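# Unload two slotted parts, leave the blank clamped

## Task

Remove both finished parts, recognisable by their milled slot, from the fixture and set each one lying flat on the table. The unmachined blank must remain clamped in the fixture at its present spot.

## Robot and tools

Robot and scene. Two arms, left_arm and right_arm, each end in a five-finger hand (the left hand mirrors the right). Scene frame: origin at table-top height midway between the nominal bases, +x out over the table, +z up, left_arm on the +y side. Calibrated bases: left_arm at (+0.013, +0.386, 0) m, right_arm at (+0.069, -0.328, 0) m, both turned only slightly about z. Cameras: cam_high (896x504, fixed on a stand behind the arms), cam_left_wrist and cam_right_wrist (672x504). show_instructions displays the reference images.

Frames. Reported hand poses and velocities are in each arm's own base frame; fixed cameras and the table use the scene frame; commanded offsets run along the current Hand target's own axes. The hand point sits 0.05 m in front of the palm and 0.15 m out from the wrist face. Its +z runs along the straight fingers, +y out of the palm, +x across the palm away from the thumb on the right hand (toward the thumb on the left hand). Straight fingertips reach 0.06 to 0.07 m past the point along +z and lie 0.06 m behind it along -y. A wrist bracket on the little-finger side can collide. With fingers level, the wrist may hang up to 0.11 m (palm down) or 0.23 m (palm up) below the point and strike the table first.

The 28-number row (every value in [-1, 1], both arms always filled). Left arm: dx, dy, dz, rx, ry, rz, then little, ring, middle, index, thumb_bend, thumb_turn, force_limit, speed; then the same fourteen for the right arm. The six pose numbers are an offset, not a pose: they are measured from the arm's Hand target as it stood when the action (or move) began, along that target's axes; 1.0 equals 0.6 m or 180 degrees, and rx, ry, rz form one rotation vector. Each row of one action counts from that same start, and a repeated offset moves further. Six zeros re-request the current Hand target. The six finger numbers are absolute targets: -1 straight/open, +1 curled/closed; thumb_turn +1 puts the thumb opposite the fingers, -1 beside the palm. force_limit maps -1..+1 to roughly 0..10 N at the fingertip (0..15 N for the two thumb motors). speed rises from near zero at -1 to full at +0.48 and above. There is no 'keep' value: to leave a hand unchanged, resend the last eight hand numbers actually executed for it; if none yet, send hand_measured plus hand_force_limit and hand_speed. With the thumb turned in, the hand grips objects about 0.035 to 0.065 m thick, handles down to about 0.025 m. For a soft grip close with speed at -0.94 or lower. To squeeze harder, raise force_limit and send a target more closed than hand_measured; to loosen, send one more open.

Tools.
execute_actions(actions, cameras): actions is a list of actions; each action is up to 15 rows, one per 1/30 s step, and a short action repeats its last row. cameras: list of names, ["all"], or []; images come by default only when actions is empty.
move(target, speed, blend, stop_force, zero, blocking, cameras): target is one row or up to 15 rows, all offsets counted from the same starting Hand targets. speed in m/s, 0.002 to 3.6 (default 0.25; turning up to twice that in rad/s), one number or one per target. blend in metres rounds corners in a list (0 = stop at each). stop_force, 3 to 120 N for both arms, ends an arm's path when its wrist sensor feels that much push against the motion; unreliable while the hand rotates, and omit it when backing away from contact. zero (with stop_force) re-zeroes the sensor first, default true. blocking=false returns after about 0.5 s while motion continues (not allowed with stop_force). Paths are straight, ignore obstacles and the other arm, and give up after 10 s. The result adds a 'move:' line: done, off_target, moving, held or fault, plus limits=paced (pose clipped) or limits=held (steps withheld).
wait(seconds 0..10), stop() to brake a running move, zoom_image(camera, region=[x0,y0,x1,y1] pixels, at most 504 square), zero_wrist_force(arm), finished_scene(scene=1) which ends the scene for good.

Results. Per arm: end_effector_position (m), end_effector_quat_wxyz, velocities, Hand target (last commanded pose after clipping; next offsets start here), joint positions and torques. Hands: hand_measured, hand_stopped_by (moving, target, force, stalled, fault) and hand_load_n (positive when pushed open; near 0 after a lost grip), each in the six-motor order. Wrist force and torque along the end-effector axes, plus the peak since last shown. Positions can be off by a few centimetres. Orientation commands are clipped to 32 degrees from the measured orientation each step; the hand often settles short of its target, so send the remaining distance.

Avoid. Net outside force near 150 N or joint contact torque at the limits (141 N m shoulder/elbow, 26.3 N m wrist joints) stops the arm for 10 s. Any hit or press between the two arms, including one hand gripping the other's fingers, can fail the task. Do not slam fixed or heavy objects, drop parts from height, release moving parts or overload fingers. Anything falling off the table, or left off it, fails the task. Arms are stiff: aim only slightly past a firm contact, and move slowly near it. Do not route paths near an arm's own base. Stretched or loaded arms heat up: MOTOR HOT appears at 70 °C and the arm brakes at 85 °C. Loose objects may get nudged occasionally; verify with cameras before finishing.

Each tool is called as name(argument=value, ...), one argument or row to a line, values as JSON.

Reference images:

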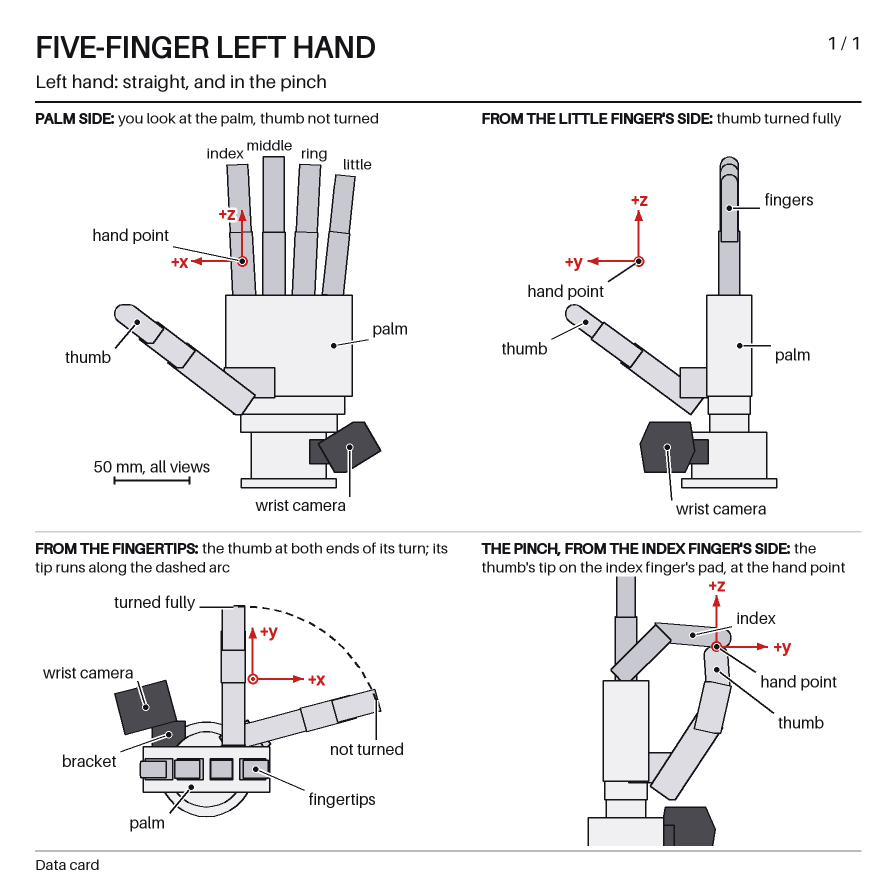

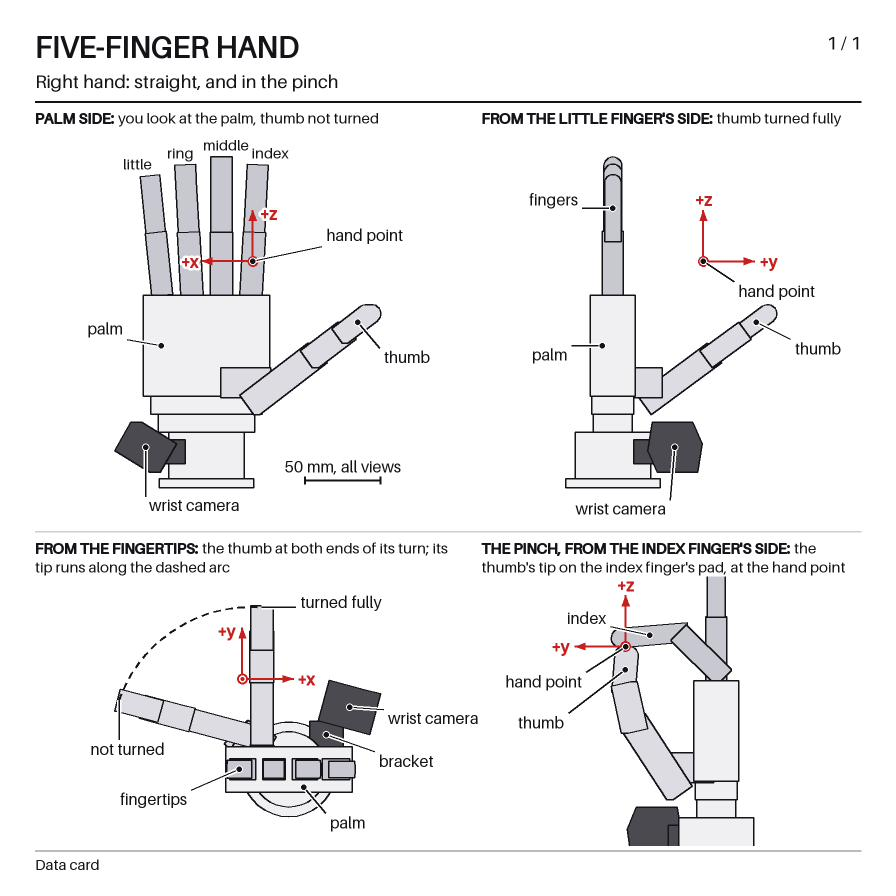

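## Session

execute_actions(
  actions=[],
)

Scene clock: 0.00 s.
left_arm: end_effector_position=(+0.6043, -0.4538, +0.2899) hand_measured=(-1.000, -1.000, -1.000, -1.000, -1.000, -1.000) hand_load_n=(+0.0, +0.0, +0.0, +0.0, +0.0, +0.0) hand_stopped_by=(target, target, target, target, target, target) hand_force_limit=0.00 hand_speed=-0.80 end_effector_quat_wxyz=(+0.367, +0.881, -0.288, +0.079) | right_arm: end_effector_position=(+0.3774, -0.1696, +0.1870) hand_measured=(-1.000, -1.000, -1.000, -1.000, -1.000, -1.000) hand_load_n=(+0.0, +0.0, +0.0, +0.0, +0.0, +0.0) hand_stopped_by=(target, target, target, target, target, target) hand_force_limit=0.00 hand_speed=-0.80 end_effector_quat_wxyz=(-0.160, -0.084, +0.725, +0.665)
Joint positions: left_arm=[2.988 -2.632 -0.362 1.471 -0.803 2.03] | right_arm=[-0.999 -0.513 1.482 2.106 1.351 -3.006]
Joint velocities: within noise
Joint torques (N m): no reading
Wrist force (N): no reading
Wrist torque (N m): no reading
Wrist force, peak (N): no reading
Hand target: left_arm +0.6043, -0.4538, +0.2899; +0.367, +0.881, -0.288, +0.079 | right_arm +0.3774, -0.1696, +0.1870; -0.160, -0.084, +0.725, +0.665

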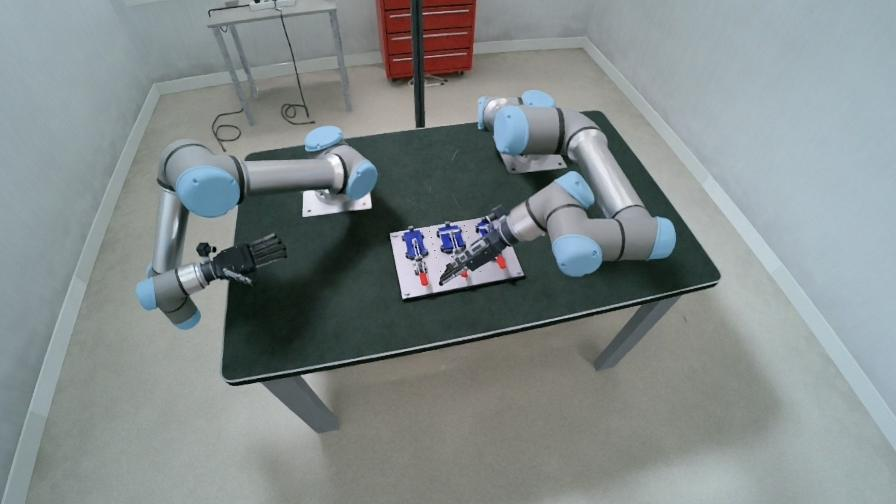

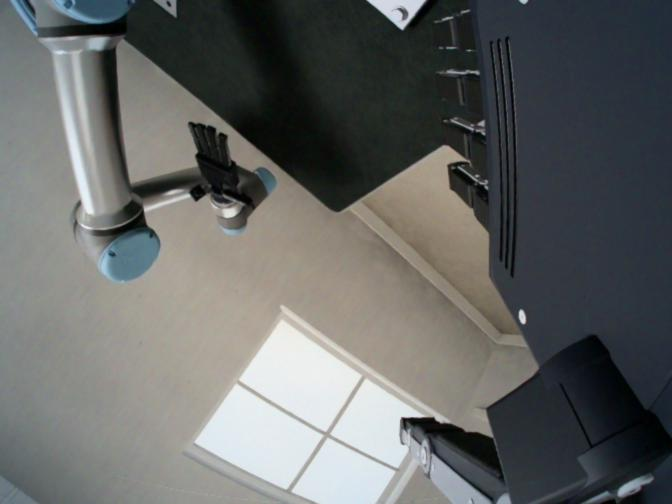

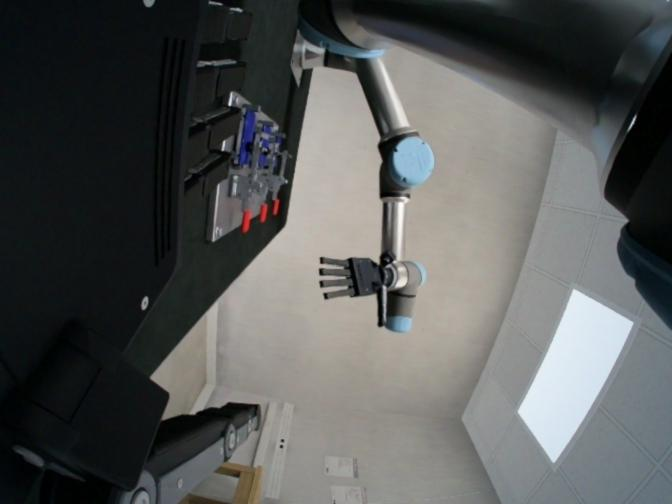

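zoom_image(
  camera="cam_high",
  region=[370, 190, 550, 310],
)

zoom_image(
  camera="cam_high",
  region=[130, 90, 634, 400],
)

zoom_image(
  camera="cam_right_wrist",
  region=[190, 70, 320, 260],
)

Scaled by 2.800.

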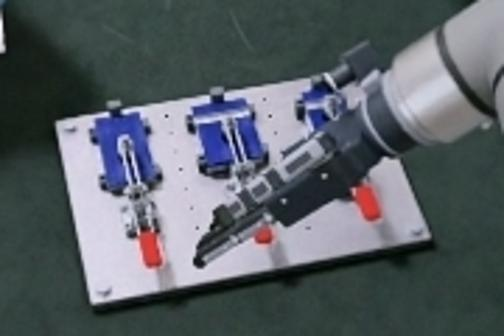

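Scaled by 1.000.

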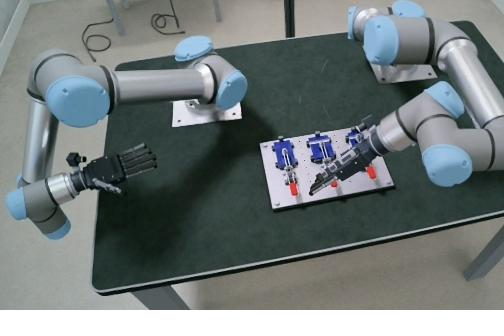

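Scaled by 2.653 from the camera's 672x504 image, which has a finer 960x720 frame.

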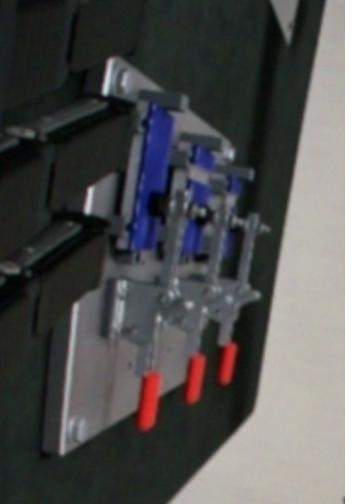

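move(
  target=[-0.30,0.063,-0.348,0,0,0,-1,-1,-1,-1,-1,-1,0,-0.8,0,0,0,0,0,0,-1,-1,-1,-1,-1,-1,0,-0.8],
  cameras=["all"],
)

Scene clock: 8.83 s.
left_arm: end_effector_position=(+0.4503, -0.2497, +0.3995) hand_measured=(-1.000, -1.000, -1.000, -1.000, -1.000, -1.000) hand_load_n=(+0.0, +0.0, +0.0, +0.0, +0.0, +0.0) hand_stopped_by=(target, target, target, target, target, target) hand_force_limit=0.00 hand_speed=-0.80 end_effector_quat_wxyz=(+0.367, +0.881, -0.288, +0.079) | right_arm: end_effector_position=(+0.3774, -0.1696, +0.1870) hand_measured=(-1.000, -1.000, -1.000, -1.000, -1.000, -1.000) hand_load_n=(+0.0, +0.0, +0.0, +0.0, +0.0, +0.0) hand_stopped_by=(target, target, target, target, target, target) hand_force_limit=0.00 hand_speed=-0.80 end_effector_quat_wxyz=(-0.160, -0.084, +0.725, +0.665)
Joint positions: left_arm=[3.364 -1.971 -1.302 1.401 -0.851 2.54] | right_arm=[-0.999 -0.513 1.482 2.106 1.351 -3.006]
Joint torques (N m): left_arm=[10.51 45.93 7.35 -5.42 -1.42 1.23] | right_arm=[0.41 -47.69 -9.56 1.74 -0.16 -0.02]
Wrist force (N): left_arm=[0.1 -0.2 -0.5] | right_arm=[0.2 -0.1 0.1]
Wrist torque (N m): left_arm=[0.02 -0.06 -0.07] | right_arm=[-0.02 -0.04 0.00]
Wrist force, peak (N): left_arm=[-0.5 0.1 -1.7] | right_arm=[0.0 0.6 0.4]
Hand target: left_arm +0.4502, -0.2497, +0.3995; +0.367, +0.881, -0.288, +0.079 | right_arm +0.3774, -0.1696, +0.1870; -0.160, -0.084, +0.725, +0.665
Off the commanded pose: left_arm 0.000 m, 0 deg | right_arm 0.000 m, 0 deg.
move: done

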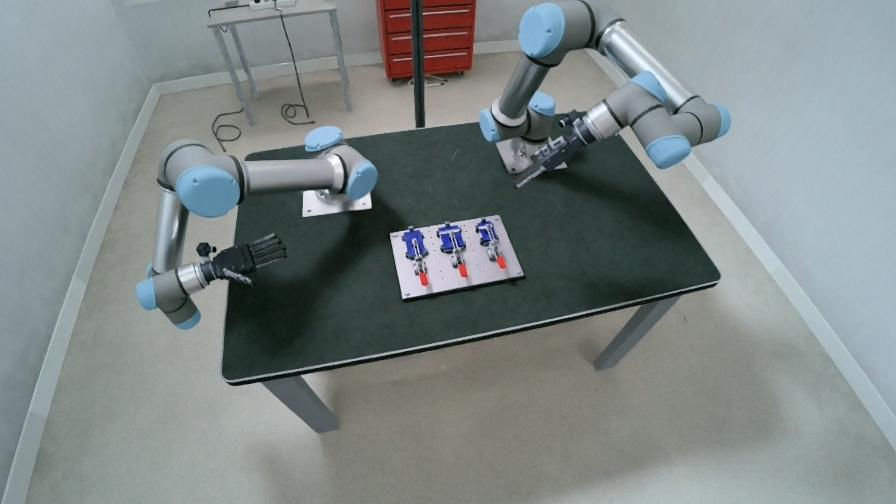

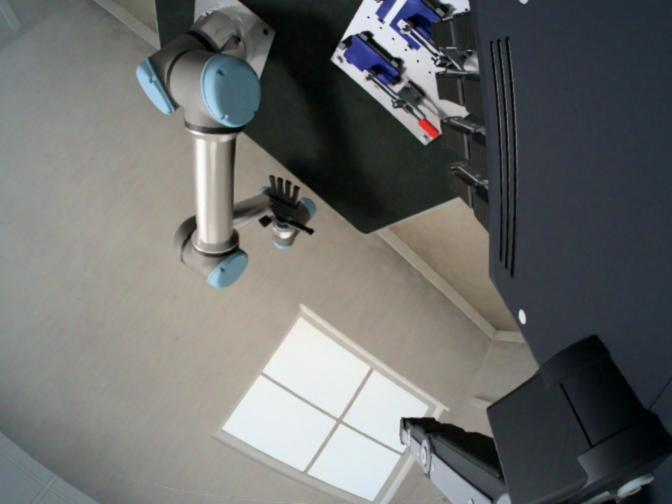

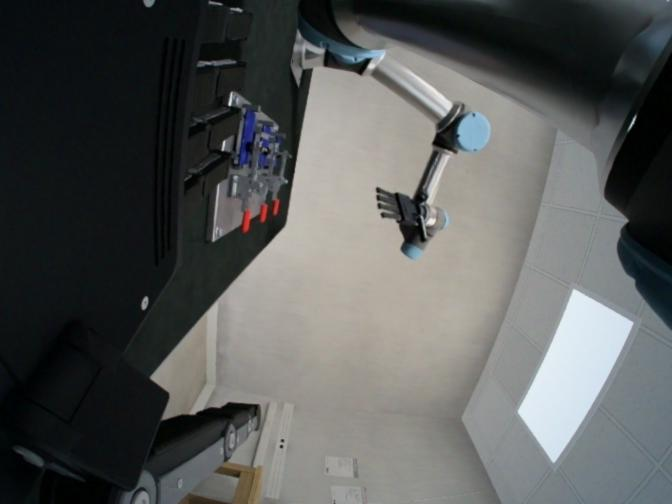

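zoom_image(
  camera="cam_high",
  region=[380, 205, 460, 305],
)

zoom_image(
  camera="cam_high",
  region=[430, 205, 530, 305],
)

zoom_image(
  camera="cam_left_wrist",
  region=[320, 0, 480, 160],
)

Scaled by 5.040.

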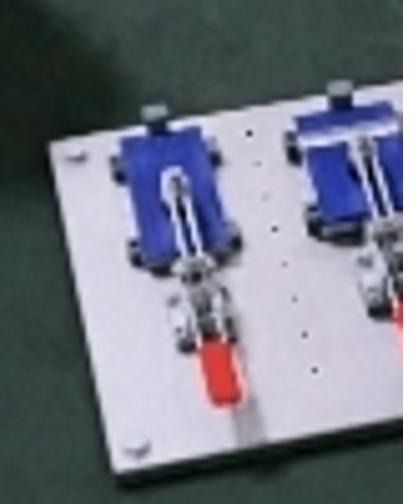

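Scaled by 5.040.

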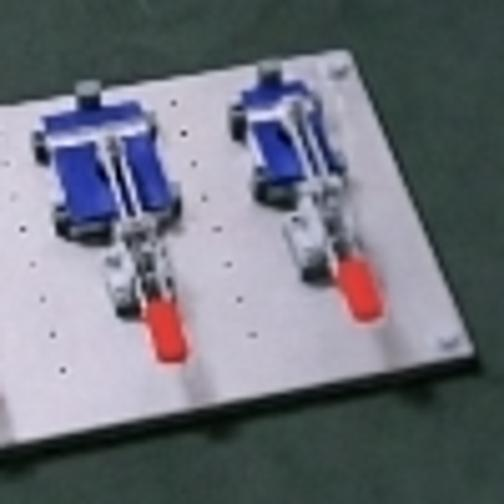

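Scaled by 3.150 from the camera's 672x504 image, which has a finer 960x720 frame.

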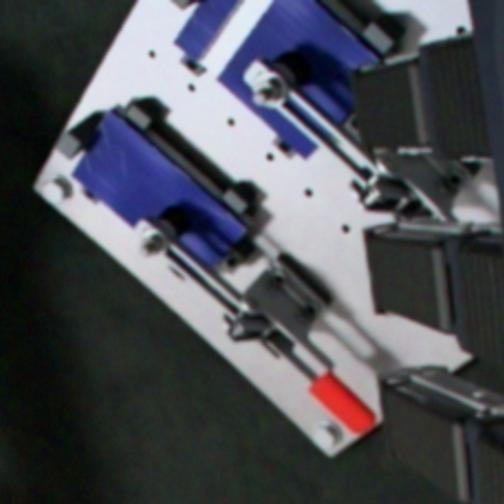

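move(
  target=[0.006,0.029,0.235,0.2185,-0.219,-0.320,-1,-1,-1,-1,-1,-1,0,-0.8,0,0,0,0,0,0,-1,-1,-1,-1,-1,-1,0,-0.8],
  cameras=["all"],
)

Scene clock: 24.37 s.
left_arm: end_effector_position=(+0.4331, -0.3586, +0.3099) hand_measured=(-1.000, -1.000, -1.000, -1.000, -1.000, -1.000) hand_load_n=(+0.0, +0.0, +0.0, +0.0, +0.0, +0.0) hand_stopped_by=(target, target, target, target, target, target) hand_force_limit=0.00 hand_speed=-0.80 end_effector_quat_wxyz=(-0.052, +0.949, +0.096, -0.297) | right_arm: end_effector_position=(+0.3774, -0.1696, +0.1870) hand_measured=(-1.000, -1.000, -1.000, -1.000, -1.000, -1.000) hand_load_n=(+0.0, +0.0, +0.0, +0.0, +0.0, +0.0) hand_stopped_by=(target, target, target, target, target, target) hand_force_limit=0.00 hand_speed=-0.80 end_effector_quat_wxyz=(-0.160, -0.084, +0.725, +0.665)
Joint positions: left_arm=[2.827 -2.372 -0.701 0.903 -1.433 1.097] | right_arm=[-0.999 -0.513 1.482 2.106 1.351 -3.006]
Joint torques (N m): left_arm=[-6.53 39.33 27.07 -5.7 -2.23 -1.59] | right_arm=[0.52 -47.87 -9.61 1.83 -0.12 -0.07]
Wrist force (N): left_arm=[0.8 -1.0 -1.2] | right_arm=[0.0 0.1 0.0]
Wrist torque (N m): left_arm=[-0.05 -0.24 0.05] | right_arm=[0.01 0.00 -0.01]
Wrist force, peak (N): left_arm=[1.0 -0.8 -1.5] | right_arm=[-0.1 0.6 0.2]
Hand target: left_arm +0.4331, -0.3587, +0.3099; -0.052, +0.949, +0.096, -0.297 | right_arm +0.3774, -0.1696, +0.1870; -0.160, -0.084, +0.725, +0.665
Off the commanded pose: left_arm 0.000 m, 0 deg | right_arm 0.000 m, 0 deg.
move: done

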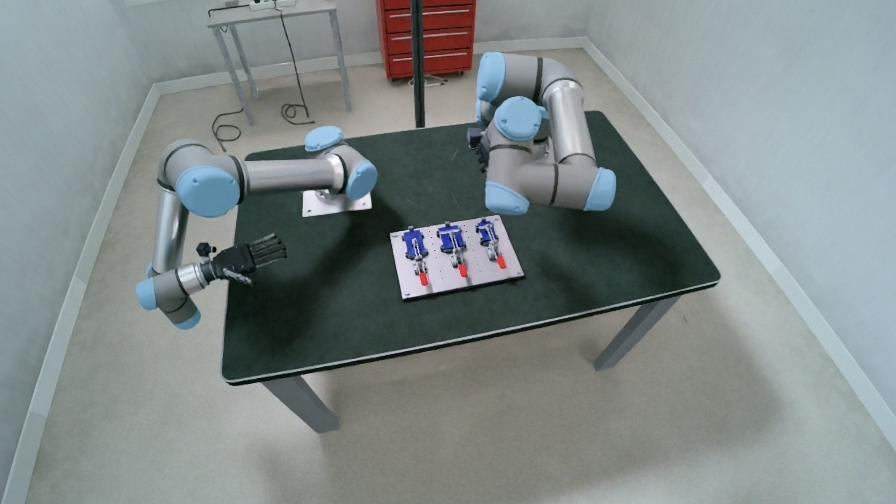

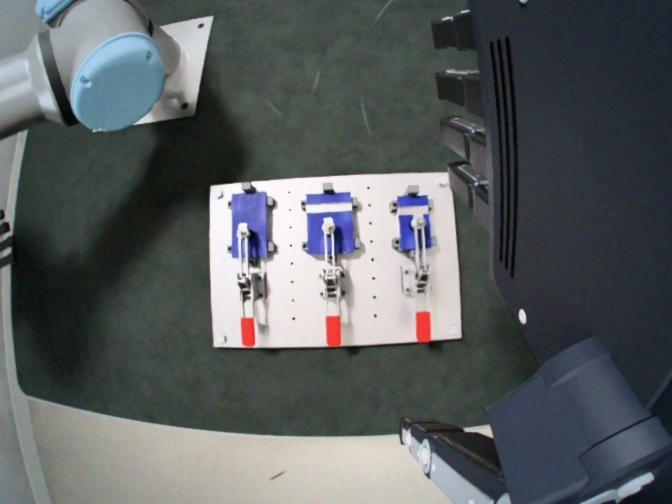

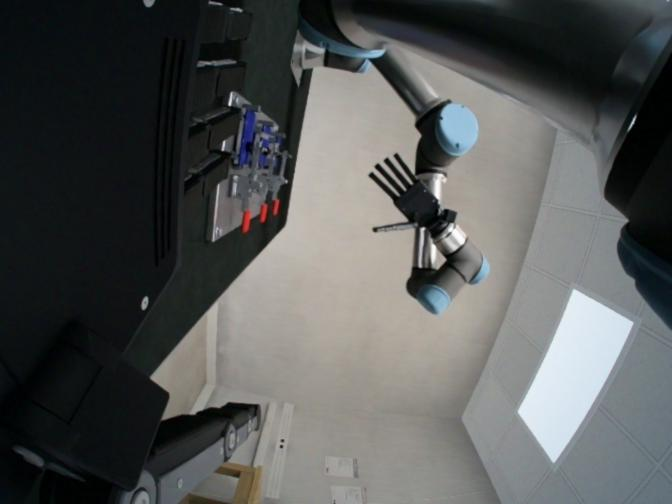

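zoom_image(
  camera="cam_left_wrist",
  region=[205, 165, 345, 355],
)

zoom_image(
  camera="cam_left_wrist",
  region=[330, 165, 470, 355],
)

Scaled by 2.653 from the camera's 672x504 image, which has a finer 960x720 frame.

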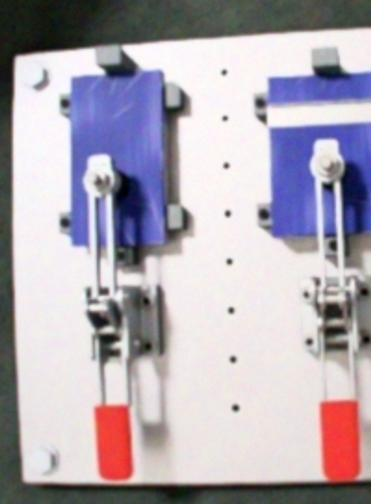

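Scaled by 2.653 from the camera's 672x504 image, which has a finer 960x720 frame.

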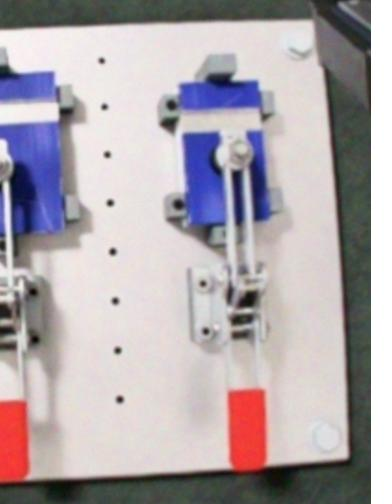

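move(
  target=[-0.0428,0.195,-0.0084,0,0,0,-1,-1,-1,-1,-1,-1,0,-0.8,0,0,0,0,0,0,-1,-1,-1,-1,-1,-1,0,-0.8],
  cameras=["cam_left_wrist"],
)

Scene clock: 30.17 s.
left_arm: end_effector_position=(+0.4315, -0.4773, +0.3092) hand_measured=(-1.000, -1.000, -1.000, -1.000, -1.000, -1.000) hand_load_n=(+0.0, +0.0, +0.0, +0.0, +0.0, +0.0) hand_stopped_by=(target, target, target, target, target, target) hand_force_limit=0.00 hand_speed=-0.80 end_effector_quat_wxyz=(-0.011, +0.951, +0.107, -0.290) | right_arm: end_effector_position=(+0.3774, -0.1696, +0.1870) hand_measured=(-1.000, -1.000, -1.000, -1.000, -1.000, -1.000) hand_load_n=(+0.5, +0.0, +0.0, +0.0, +0.0, +0.0) hand_stopped_by=(target, target, target, target, target, target) hand_force_limit=0.00 hand_speed=-0.80 end_effector_quat_wxyz=(-0.160, -0.084, +0.725, +0.665)
Joint positions: left_arm=[2.679 -2.713 -0.035 0.657 -1.284 0.962] | right_arm=[-0.999 -0.513 1.482 2.106 1.351 -3.006]
Joint torques (N m): left_arm=[9.26 45.79 24.36 -5.64 2.76 1.18] | right_arm=[0.7 -46.88 -9.5 1.92 -0.2 -0.12]
Wrist force (N): left_arm=[1.3 -0.6 -0.8] | right_arm=[0.4 0.4 0.0]
Wrist torque (N m): left_arm=[-0.04 -0.28 0.01] | right_arm=[0.04 -0.06 0.03]
Wrist force, peak (N): left_arm=[1.2 -2.4 -0.9] | right_arm=[-0.7 -0.1 -0.2]
Hand target: left_arm +0.4330, -0.4785, +0.3100; -0.052, +0.949, +0.096, -0.297 | right_arm +0.3774, -0.1696, +0.1870; -0.160, -0.084, +0.725, +0.665
Off the commanded pose: left_arm 0.002 m, 5 deg | right_arm 0.000 m, 0 deg.
elbow stopped short (left arm): the move would have taken joint 3 (elbow) straighter than the controller allows.
move: off_target (left_arm)
Images, in order (width x height): cam_left_wrist 672x504.

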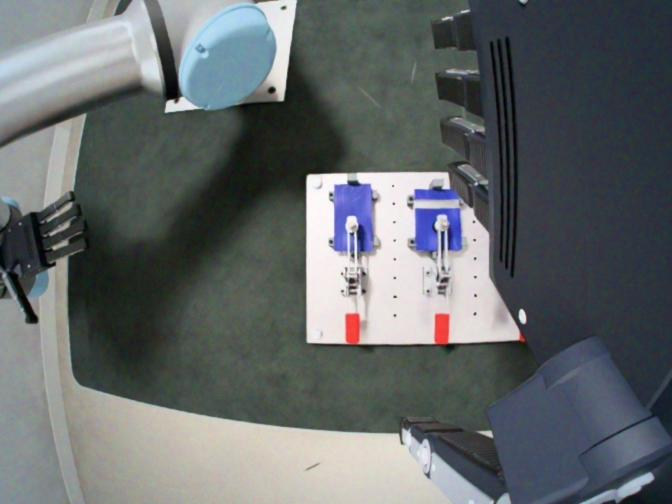

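move(
  target=[0.0713,-0.325,0.014,0,0,0,-1,-1,-1,-1,-1,-1,0,-0.8,0,0,0,0,0,0,-1,-1,-1,-1,-1,-1,0,-0.8],
  cameras=["cam_left_wrist"],
)

zoom_image(
  camera="cam_left_wrist",
  region=[110, 165, 410, 355],
)

Scene clock: 32.80 s.
left_arm: end_effector_position=(+0.4332, -0.2788, +0.3099) hand_measured=(-1.000, -1.000, -1.000, -1.000, -1.000, -1.000) hand_load_n=(+0.0, +0.0, +0.0, +0.0, +0.0, +0.0) hand_stopped_by=(target, target, target, target, target, target) hand_force_limit=0.00 hand_speed=-0.80 end_effector_quat_wxyz=(-0.052, +0.949, +0.096, -0.297) | right_arm: end_effector_position=(+0.3774, -0.1696, +0.1870) hand_measured=(-1.000, -1.000, -1.000, -1.000, -1.000, -1.000) hand_load_n=(+0.0, +0.0, +0.0, +0.0, +0.0, +0.0) hand_stopped_by=(target, target, target, target, target, target) hand_force_limit=0.00 hand_speed=-0.80 end_effector_quat_wxyz=(-0.160, -0.084, +0.725, +0.665)
Joint positions: left_arm=[2.957 -2.25 -0.916 0.985 -1.507 1.205] | right_arm=[-0.999 -0.513 1.482 2.106 1.351 -3.006]
Joint torques (N m): left_arm=[11.11 57.06 7.47 -0.47 -2.35 1.75] | right_arm=[-0.07 -47.39 -9.06 1.89 -0.19 -0.15]
Wrist force (N): left_arm=[1.0 -0.7 -1.1] | right_arm=[0.1 -0.3 0.2]
Wrist torque (N m): left_arm=[0.00 -0.26 0.00] | right_arm=[-0.04 -0.03 0.00]
Wrist force, peak (N): left_arm=[1.3 -2.3 -1.0] | right_arm=[-0.3 0.6 0.1]
Hand target: left_arm +0.4332, -0.2787, +0.3099; -0.052, +0.949, +0.096, -0.297 | right_arm +0.3774, -0.1696, +0.1870; -0.160, -0.084, +0.725, +0.665
Off the commanded pose: left_arm 0.000 m, 0 deg | right_arm 0.000 m, 0 deg.
move: done
Images, in order (width x height): cam_left_wrist 672x504.

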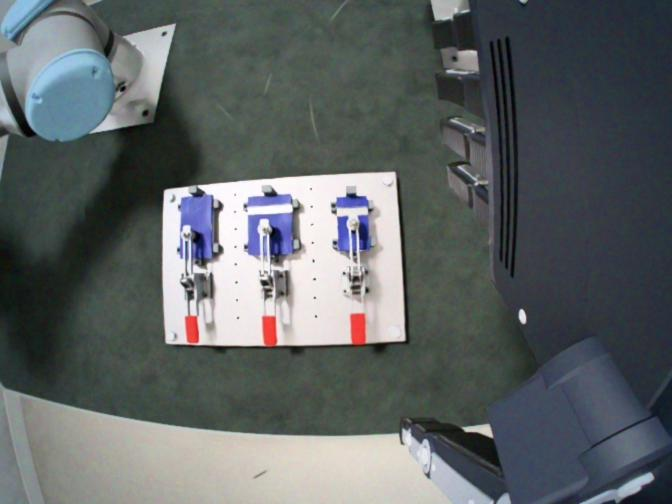

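Scaled by 1.680 from the camera's 672x504 image, which has a finer 960x720 frame.

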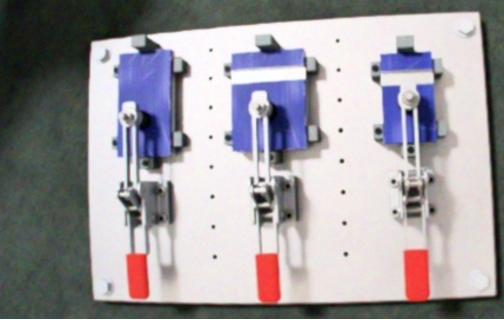

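move(
  target=[0.212,-0.152,0.196,0.015,0.287,0.466,-1,-1,-1,-1,-1,-1,0,-0.8,0,0,0,0,0,0,-1,-1,-1,-1,-1,-1,0,-0.8],
  cameras=["cam_left_wrist","cam_high"],
)

Scene clock: 52.73 s.
left_arm: end_effector_position=(+0.4544, -0.1577, +0.1575) hand_measured=(-1.000, -1.000, -1.000, -1.000, -1.000, -1.000) hand_load_n=(+0.0, +0.0, +0.0, +0.0, +0.0, +0.0) hand_stopped_by=(target, target, target, target, target, target) hand_force_limit=0.00 hand_speed=-0.80 end_effector_quat_wxyz=(+0.100, +0.798, -0.576, +0.147) | right_arm: end_effector_position=(+0.3774, -0.1696, +0.1870) hand_measured=(-1.000, -1.000, -1.000, -1.000, -1.000, -1.000) hand_load_n=(+0.0, +0.0, +0.0, +0.0, +0.0, +0.0) hand_stopped_by=(target, target, target, target, target, target) hand_force_limit=0.00 hand_speed=-0.80 end_effector_quat_wxyz=(-0.160, -0.084, +0.725, +0.665)
Joint positions: left_arm=[3.366 -2.043 -1.504 2.022 -1.216 3.038] | right_arm=[-0.999 -0.513 1.482 2.106 1.351 -3.006]
Joint torques (N m): left_arm=[11.56 26.63 6.59 0.33 2.71 1.76] | right_arm=[0.9 -47.55 -10.04 2.04 -0.29 -0.1]
Wrist force (N): left_arm=[1.0 -0.2 -0.6] | right_arm=[-0.3 0.4 0.1]
Wrist torque (N m): left_arm=[0.05 -0.17 -0.01] | right_arm=[0.04 0.04 -0.01]
Wrist force, peak (N): left_arm=[1.3 -0.4 -1.7] | right_arm=[-0.1 0.7 0.1]
Hand target: left_arm +0.4544, -0.1577, +0.1575; +0.100, +0.798, -0.576, +0.147 | right_arm +0.3774, -0.1696, +0.1870; -0.160, -0.084, +0.725, +0.665
Off the commanded pose: left_arm 0.000 m, 0 deg | right_arm 0.000 m, 0 deg.
move: done
Images, in order (width x height): cam_high 896x504, cam_left_wrist 672x504.

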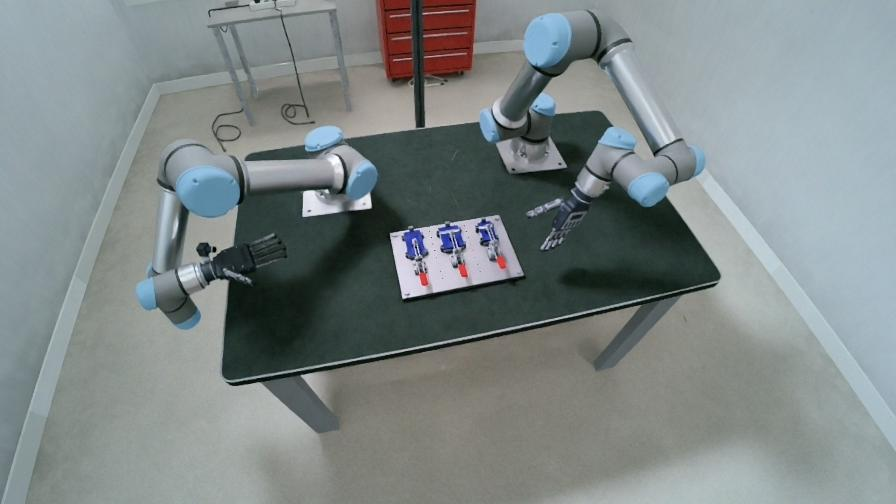

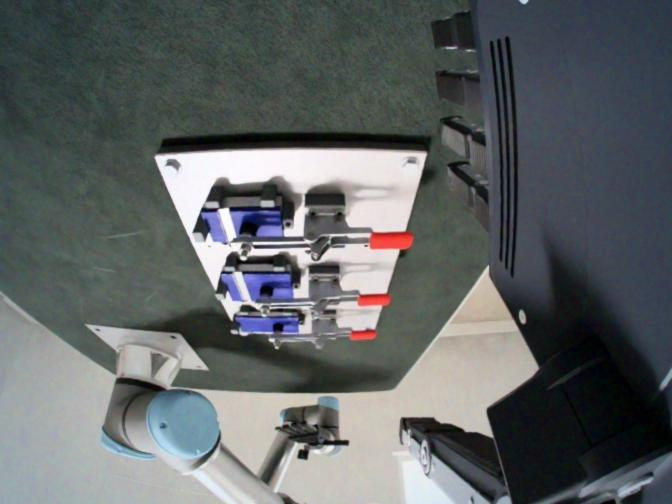

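zoom_image(
  camera="cam_left_wrist",
  region=[180, 170, 430, 360],
)

Scaled by 2.016 from the camera's 672x504 image, which has a finer 960x720 frame.

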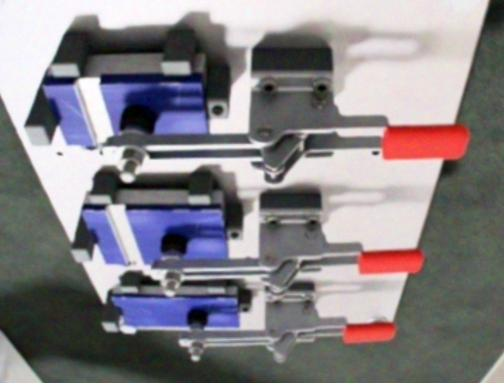

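move(
  target=[0,0,0,0,0,0,-1,-1,-1,-1,-1,-1,0,-0.8,-0.2397,0.0658,0.3895,0.3743,0.1198,-0.3575,-1,-1,-1,-1,-1,-1,0,-0.8],
  cameras=["cam_right_wrist","cam_high"],
)

Scene clock: 73.33 s.
left_arm: end_effector_position=(+0.4544, -0.1577, +0.1575) hand_measured=(-1.000, -1.000, -1.000, -1.000, -1.000, -1.000) hand_load_n=(+0.0, +0.0, +0.5, +0.0, -0.5, +0.0) hand_stopped_by=(target, target, target, target, target, target) hand_force_limit=0.00 hand_speed=-0.80 end_effector_quat_wxyz=(+0.100, +0.798, -0.576, +0.147) | right_arm: end_effector_position=(+0.4352, +0.1014, +0.1937) hand_measured=(-1.000, -1.000, -1.000, -1.000, -1.000, -1.000) hand_load_n=(+0.0, +0.0, +0.0, +0.0, +0.0, +0.0) hand_stopped_by=(target, target, target, target, target, target) hand_force_limit=0.00 hand_speed=-0.80 end_effector_quat_wxyz=(+0.147, -0.612, +0.765, +0.134)
Joint positions: left_arm=[3.366 -2.043 -1.504 2.022 -1.216 3.038] | right_arm=[-0.36 -1.112 1.481 1.287 1.179 -3.297]
Joint torques (N m): left_arm=[10.4 26.21 7.61 0.06 2.83 1.3] | right_arm=[7.73 -45.99 -3.2 -0.16 1.16 2.33]
Wrist force (N): left_arm=[1.0 -0.4 -0.4] | right_arm=[1.0 0.1 0.3]
Wrist torque (N m): left_arm=[0.00 -0.17 0.01] | right_arm=[0.03 -0.28 0.03]
Wrist force, peak (N): left_arm=[1.3 -0.6 -0.8] | right_arm=[1.6 0.4 0.2]
Hand target: left_arm +0.4544, -0.1577, +0.1575; +0.100, +0.798, -0.576, +0.147 | right_arm +0.4352, +0.1015, +0.1937; +0.147, -0.612, +0.765, +0.134
Off the commanded pose: left_arm 0.000 m, 0 deg | right_arm 0.000 m, 0 deg.
move: done
Images, in order (width x height): cam_high 896x504, cam_right_wrist 672x504.

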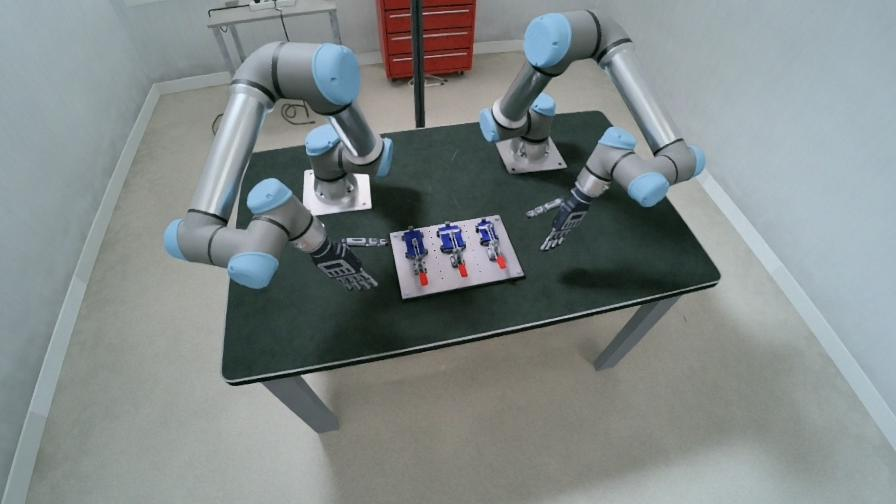

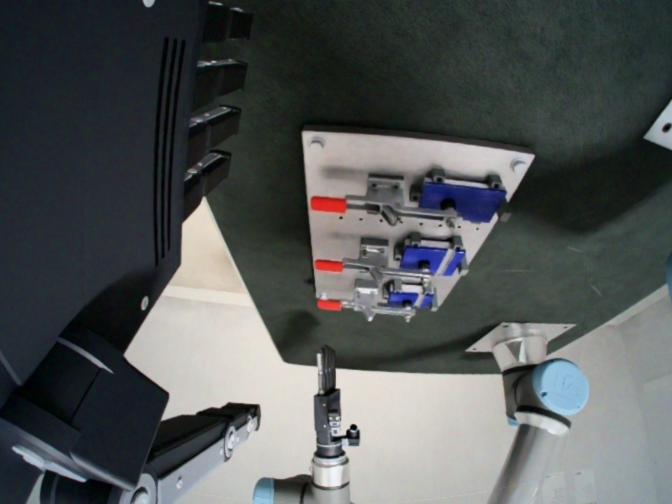

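zoom_image(
  camera="cam_right_wrist",
  region=[290, 120, 550, 330],
)

Scaled by 1.938 from the camera's 672x504 image, which has a finer 960x720 frame.

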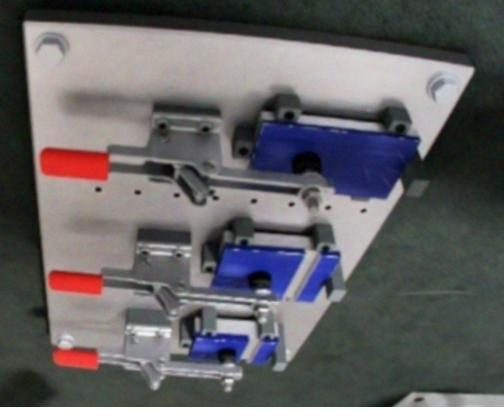

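zoom_image(
  camera="cam_right_wrist",
  region=[300, 160, 420, 250],
)

zoom_image(
  camera="cam_right_wrist",
  region=[400, 160, 520, 250],
)

Scaled by 4.200 from the camera's 672x504 image, which has a finer 960x720 frame.

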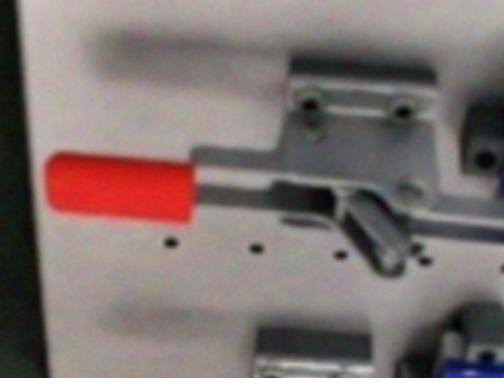

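Scaled by 4.200 from the camera's 672x504 image, which has a finer 960x720 frame.

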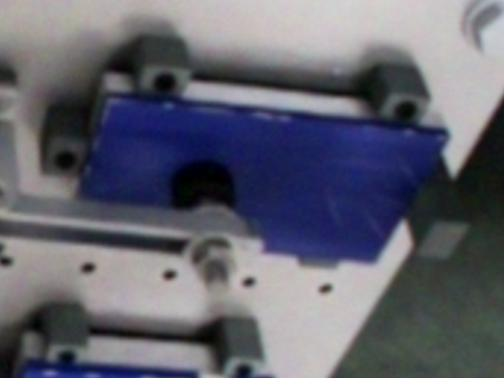

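move(
  target=[0,0,0,0,0,0,-1,-1,-1,-1,-1,-1,0,-0.8,0.0427,0.1348,0.106,-0.0263,-0.1057,0.0077,-1,-1,-1,-1,-1,-1,0,-0.8],
  cameras=["cam_right_wrist"],
)

zoom_image(
  camera="cam_right_wrist",
  region=[250, 170, 430, 310],
)

Scene clock: 83.03 s.
left_arm: end_effector_position=(+0.4544, -0.1577, +0.1575) hand_measured=(-1.000, -1.000, -1.000, -1.000, -1.000, -1.000) hand_load_n=(+0.0, +0.0, +0.0, +0.0, +0.0, +0.0) hand_stopped_by=(target, target, target, target, target, target) hand_force_limit=0.00 hand_speed=-0.80 end_effector_quat_wxyz=(+0.100, +0.798, -0.576, +0.147) | right_arm: end_effector_position=(+0.3549, +0.1203, +0.1272) hand_measured=(-1.000, -1.000, -1.000, -1.000, -1.000, -1.000) hand_load_n=(+0.0, +0.0, +0.0, +0.0, +0.0, +0.0) hand_stopped_by=(target, target, target, target, target, target) hand_force_limit=0.00 hand_speed=-0.80 end_effector_quat_wxyz=(+0.244, -0.578, +0.732, +0.266)
Joint positions: left_arm=[3.366 -2.043 -1.504 2.022 -1.216 3.038] | right_arm=[-0.541 -1.066 1.888 1.138 0.925 -3.58]
Joint torques (N m): left_arm=[9.93 26.9 7.83 -0.07 2.98 1.28] | right_arm=[-6.79 -22.03 2.59 -0.06 -2.6 -2.13]
Wrist force (N): left_arm=[1.2 -0.1 -0.7] | right_arm=[1.0 0.4 0.4]
Wrist torque (N m): left_arm=[0.07 -0.20 0.00] | right_arm=[0.08 -0.22 0.16]
Wrist force, peak (N): left_arm=[1.6 -0.2 -0.5] | right_arm=[2.0 1.1 1.0]
Hand target: left_arm +0.4544, -0.1577, +0.1575; +0.100, +0.798, -0.576, +0.147 | right_arm +0.3548, +0.1203, +0.1272; +0.244, -0.578, +0.732, +0.266
Off the commanded pose: left_arm 0.000 m, 0 deg | right_arm 0.000 m, 0 deg.
move: done
Images, in order (width x height): cam_right_wrist 672x504.

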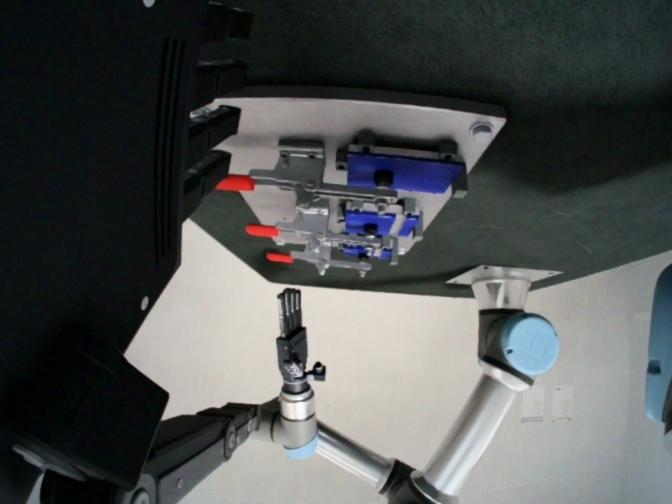

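Scaled by 2.800 from the camera's 672x504 image, which has a finer 960x720 frame.

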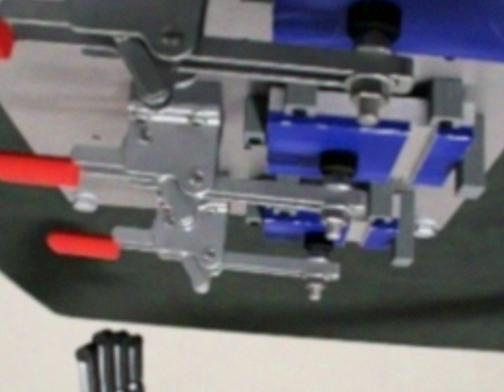

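zoom_image(
  camera="cam_right_wrist",
  region=[330, 120, 480, 225],
)

zoom_image(
  camera="cam_right_wrist",
  region=[210, 130, 360, 235],
)

Scaled by 3.360 from the camera's 672x504 image, which has a finer 960x720 frame.

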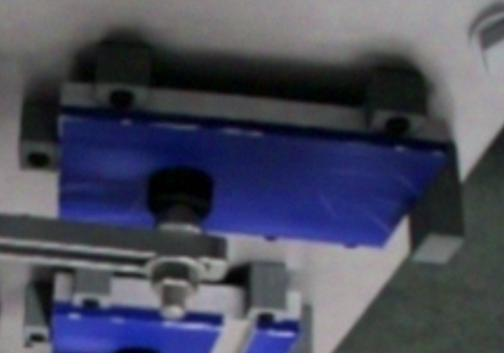

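Scaled by 3.360 from the camera's 672x504 image, which has a finer 960x720 frame.

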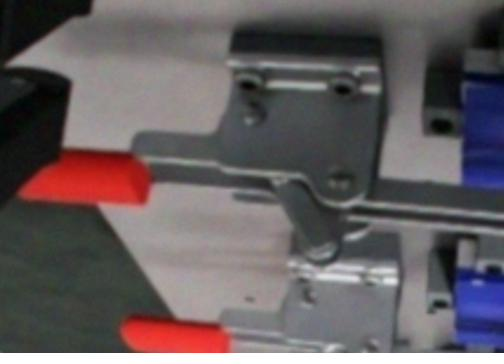

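zoom_image(
  camera="cam_right_wrist",
  region=[335, 125, 405, 175],
)

zoom_image(
  camera="cam_right_wrist",
  region=[415, 125, 485, 205],
)

Scaled by 7.200 from the camera's 672x504 image, which has a finer 960x720 frame.

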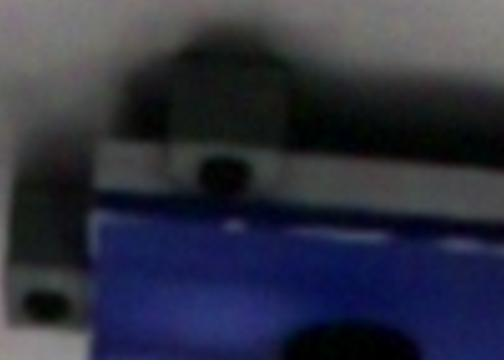

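Scaled by 6.300 from the camera's 672x504 image, which has a finer 960x720 frame.

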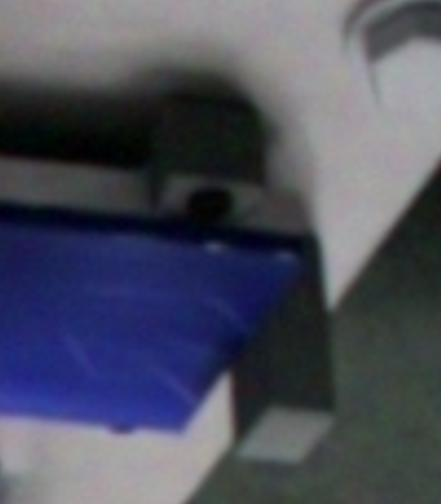

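move(
  target=[0.4447,0.0537,0.09,-0.1088,-0.0754,0.590,1,0,0,0,-1,1,0.2,0,0.0863,-0.0358,-0.1947,0,0,0,-1,-1,-1,-1,-1,-1,0,-0.8],
  cameras=["all"],
)

Scene clock: 105.20 s.
left_arm: end_effector_position=(+0.5071, -0.4220, +0.1992) hand_measured=(+1.000, +0.000, +0.000, +0.000, -1.000, +1.000) hand_load_n=(+0.0, +0.0, +0.0, +0.0, +0.0, +0.0) hand_stopped_by=(target, target, target, target, target, target) hand_force_limit=0.20 hand_speed=0.00 end_effector_quat_wxyz=(+0.078, +0.004, +0.995, -0.067) | right_arm: end_effector_position=(+0.3590, +0.0006, +0.1768) hand_measured=(-1.000, -1.000, -1.000, -1.000, -1.000, -1.000) hand_load_n=(+0.0, +0.0, +0.0, +0.0, +0.0, +0.0) hand_stopped_by=(target, target, target, target, target, target) hand_force_limit=0.00 hand_speed=-0.80 end_effector_quat_wxyz=(+0.244, -0.578, +0.732, +0.266)
Joint positions: left_arm=[2.609 -2.73 -0.035 1.396 -1.534 4.185] | right_arm=[-0.77 -1.058 1.743 1.414 1.027 -3.829]
Joint torques (N m): left_arm=[-5.74 69.7 24.35 0.2 -2.25 1.25] | right_arm=[-6.52 -24.15 -25.95 5.41 1.1 -2.16]
Wrist force (N): left_arm=[1.1 -0.7 -0.8] | right_arm=[1.3 0.9 0.6]
Wrist torque (N m): left_arm=[-0.01 -0.20 -0.01] | right_arm=[0.17 -0.26 0.24]
Wrist force, peak (N): left_arm=[1.1 -0.5 -1.7] | right_arm=[1.6 0.8 0.5]
Hand target: left_arm +0.5083, -0.4231, +0.1999; +0.000, -0.007, +1.000, +0.000 | right_arm +0.3590, +0.0006, +0.1768; +0.244, -0.578, +0.732, +0.266
Off the commanded pose: left_arm 0.002 m, 12 deg | right_arm 0.000 m, 0 deg.
elbow stopped short (left arm): the move would have taken joint 3 (elbow) straighter than the controller allows.
move: off_target (left_arm)

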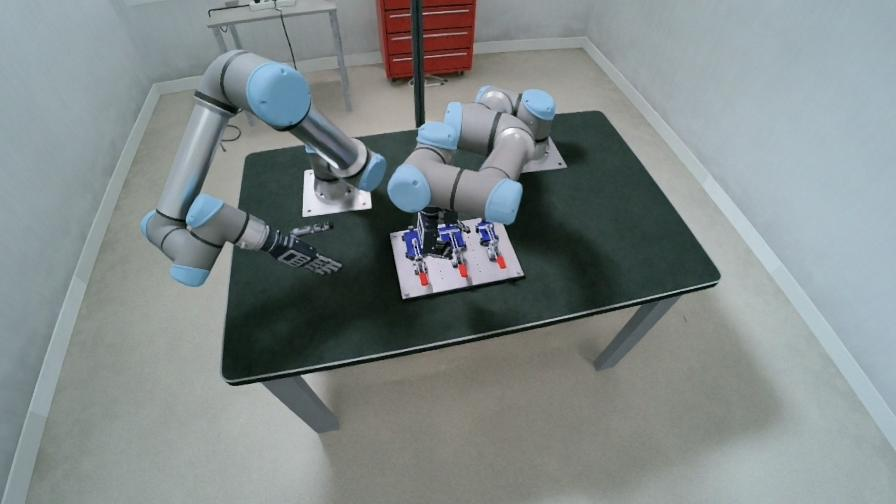

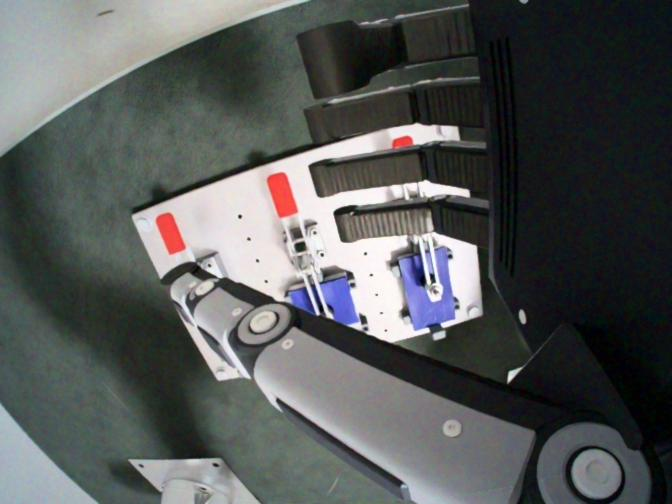

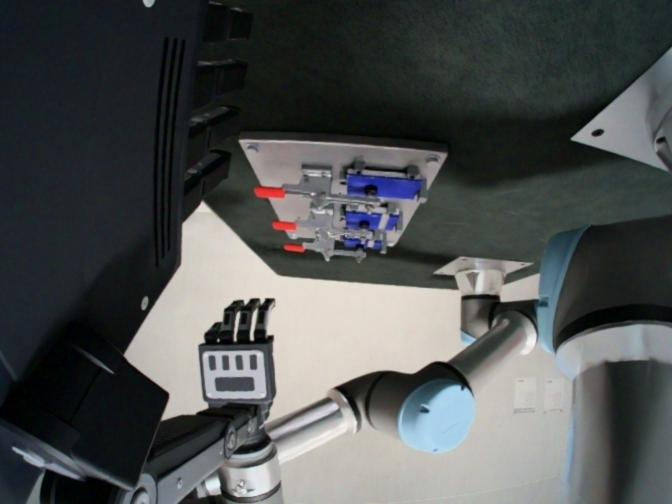

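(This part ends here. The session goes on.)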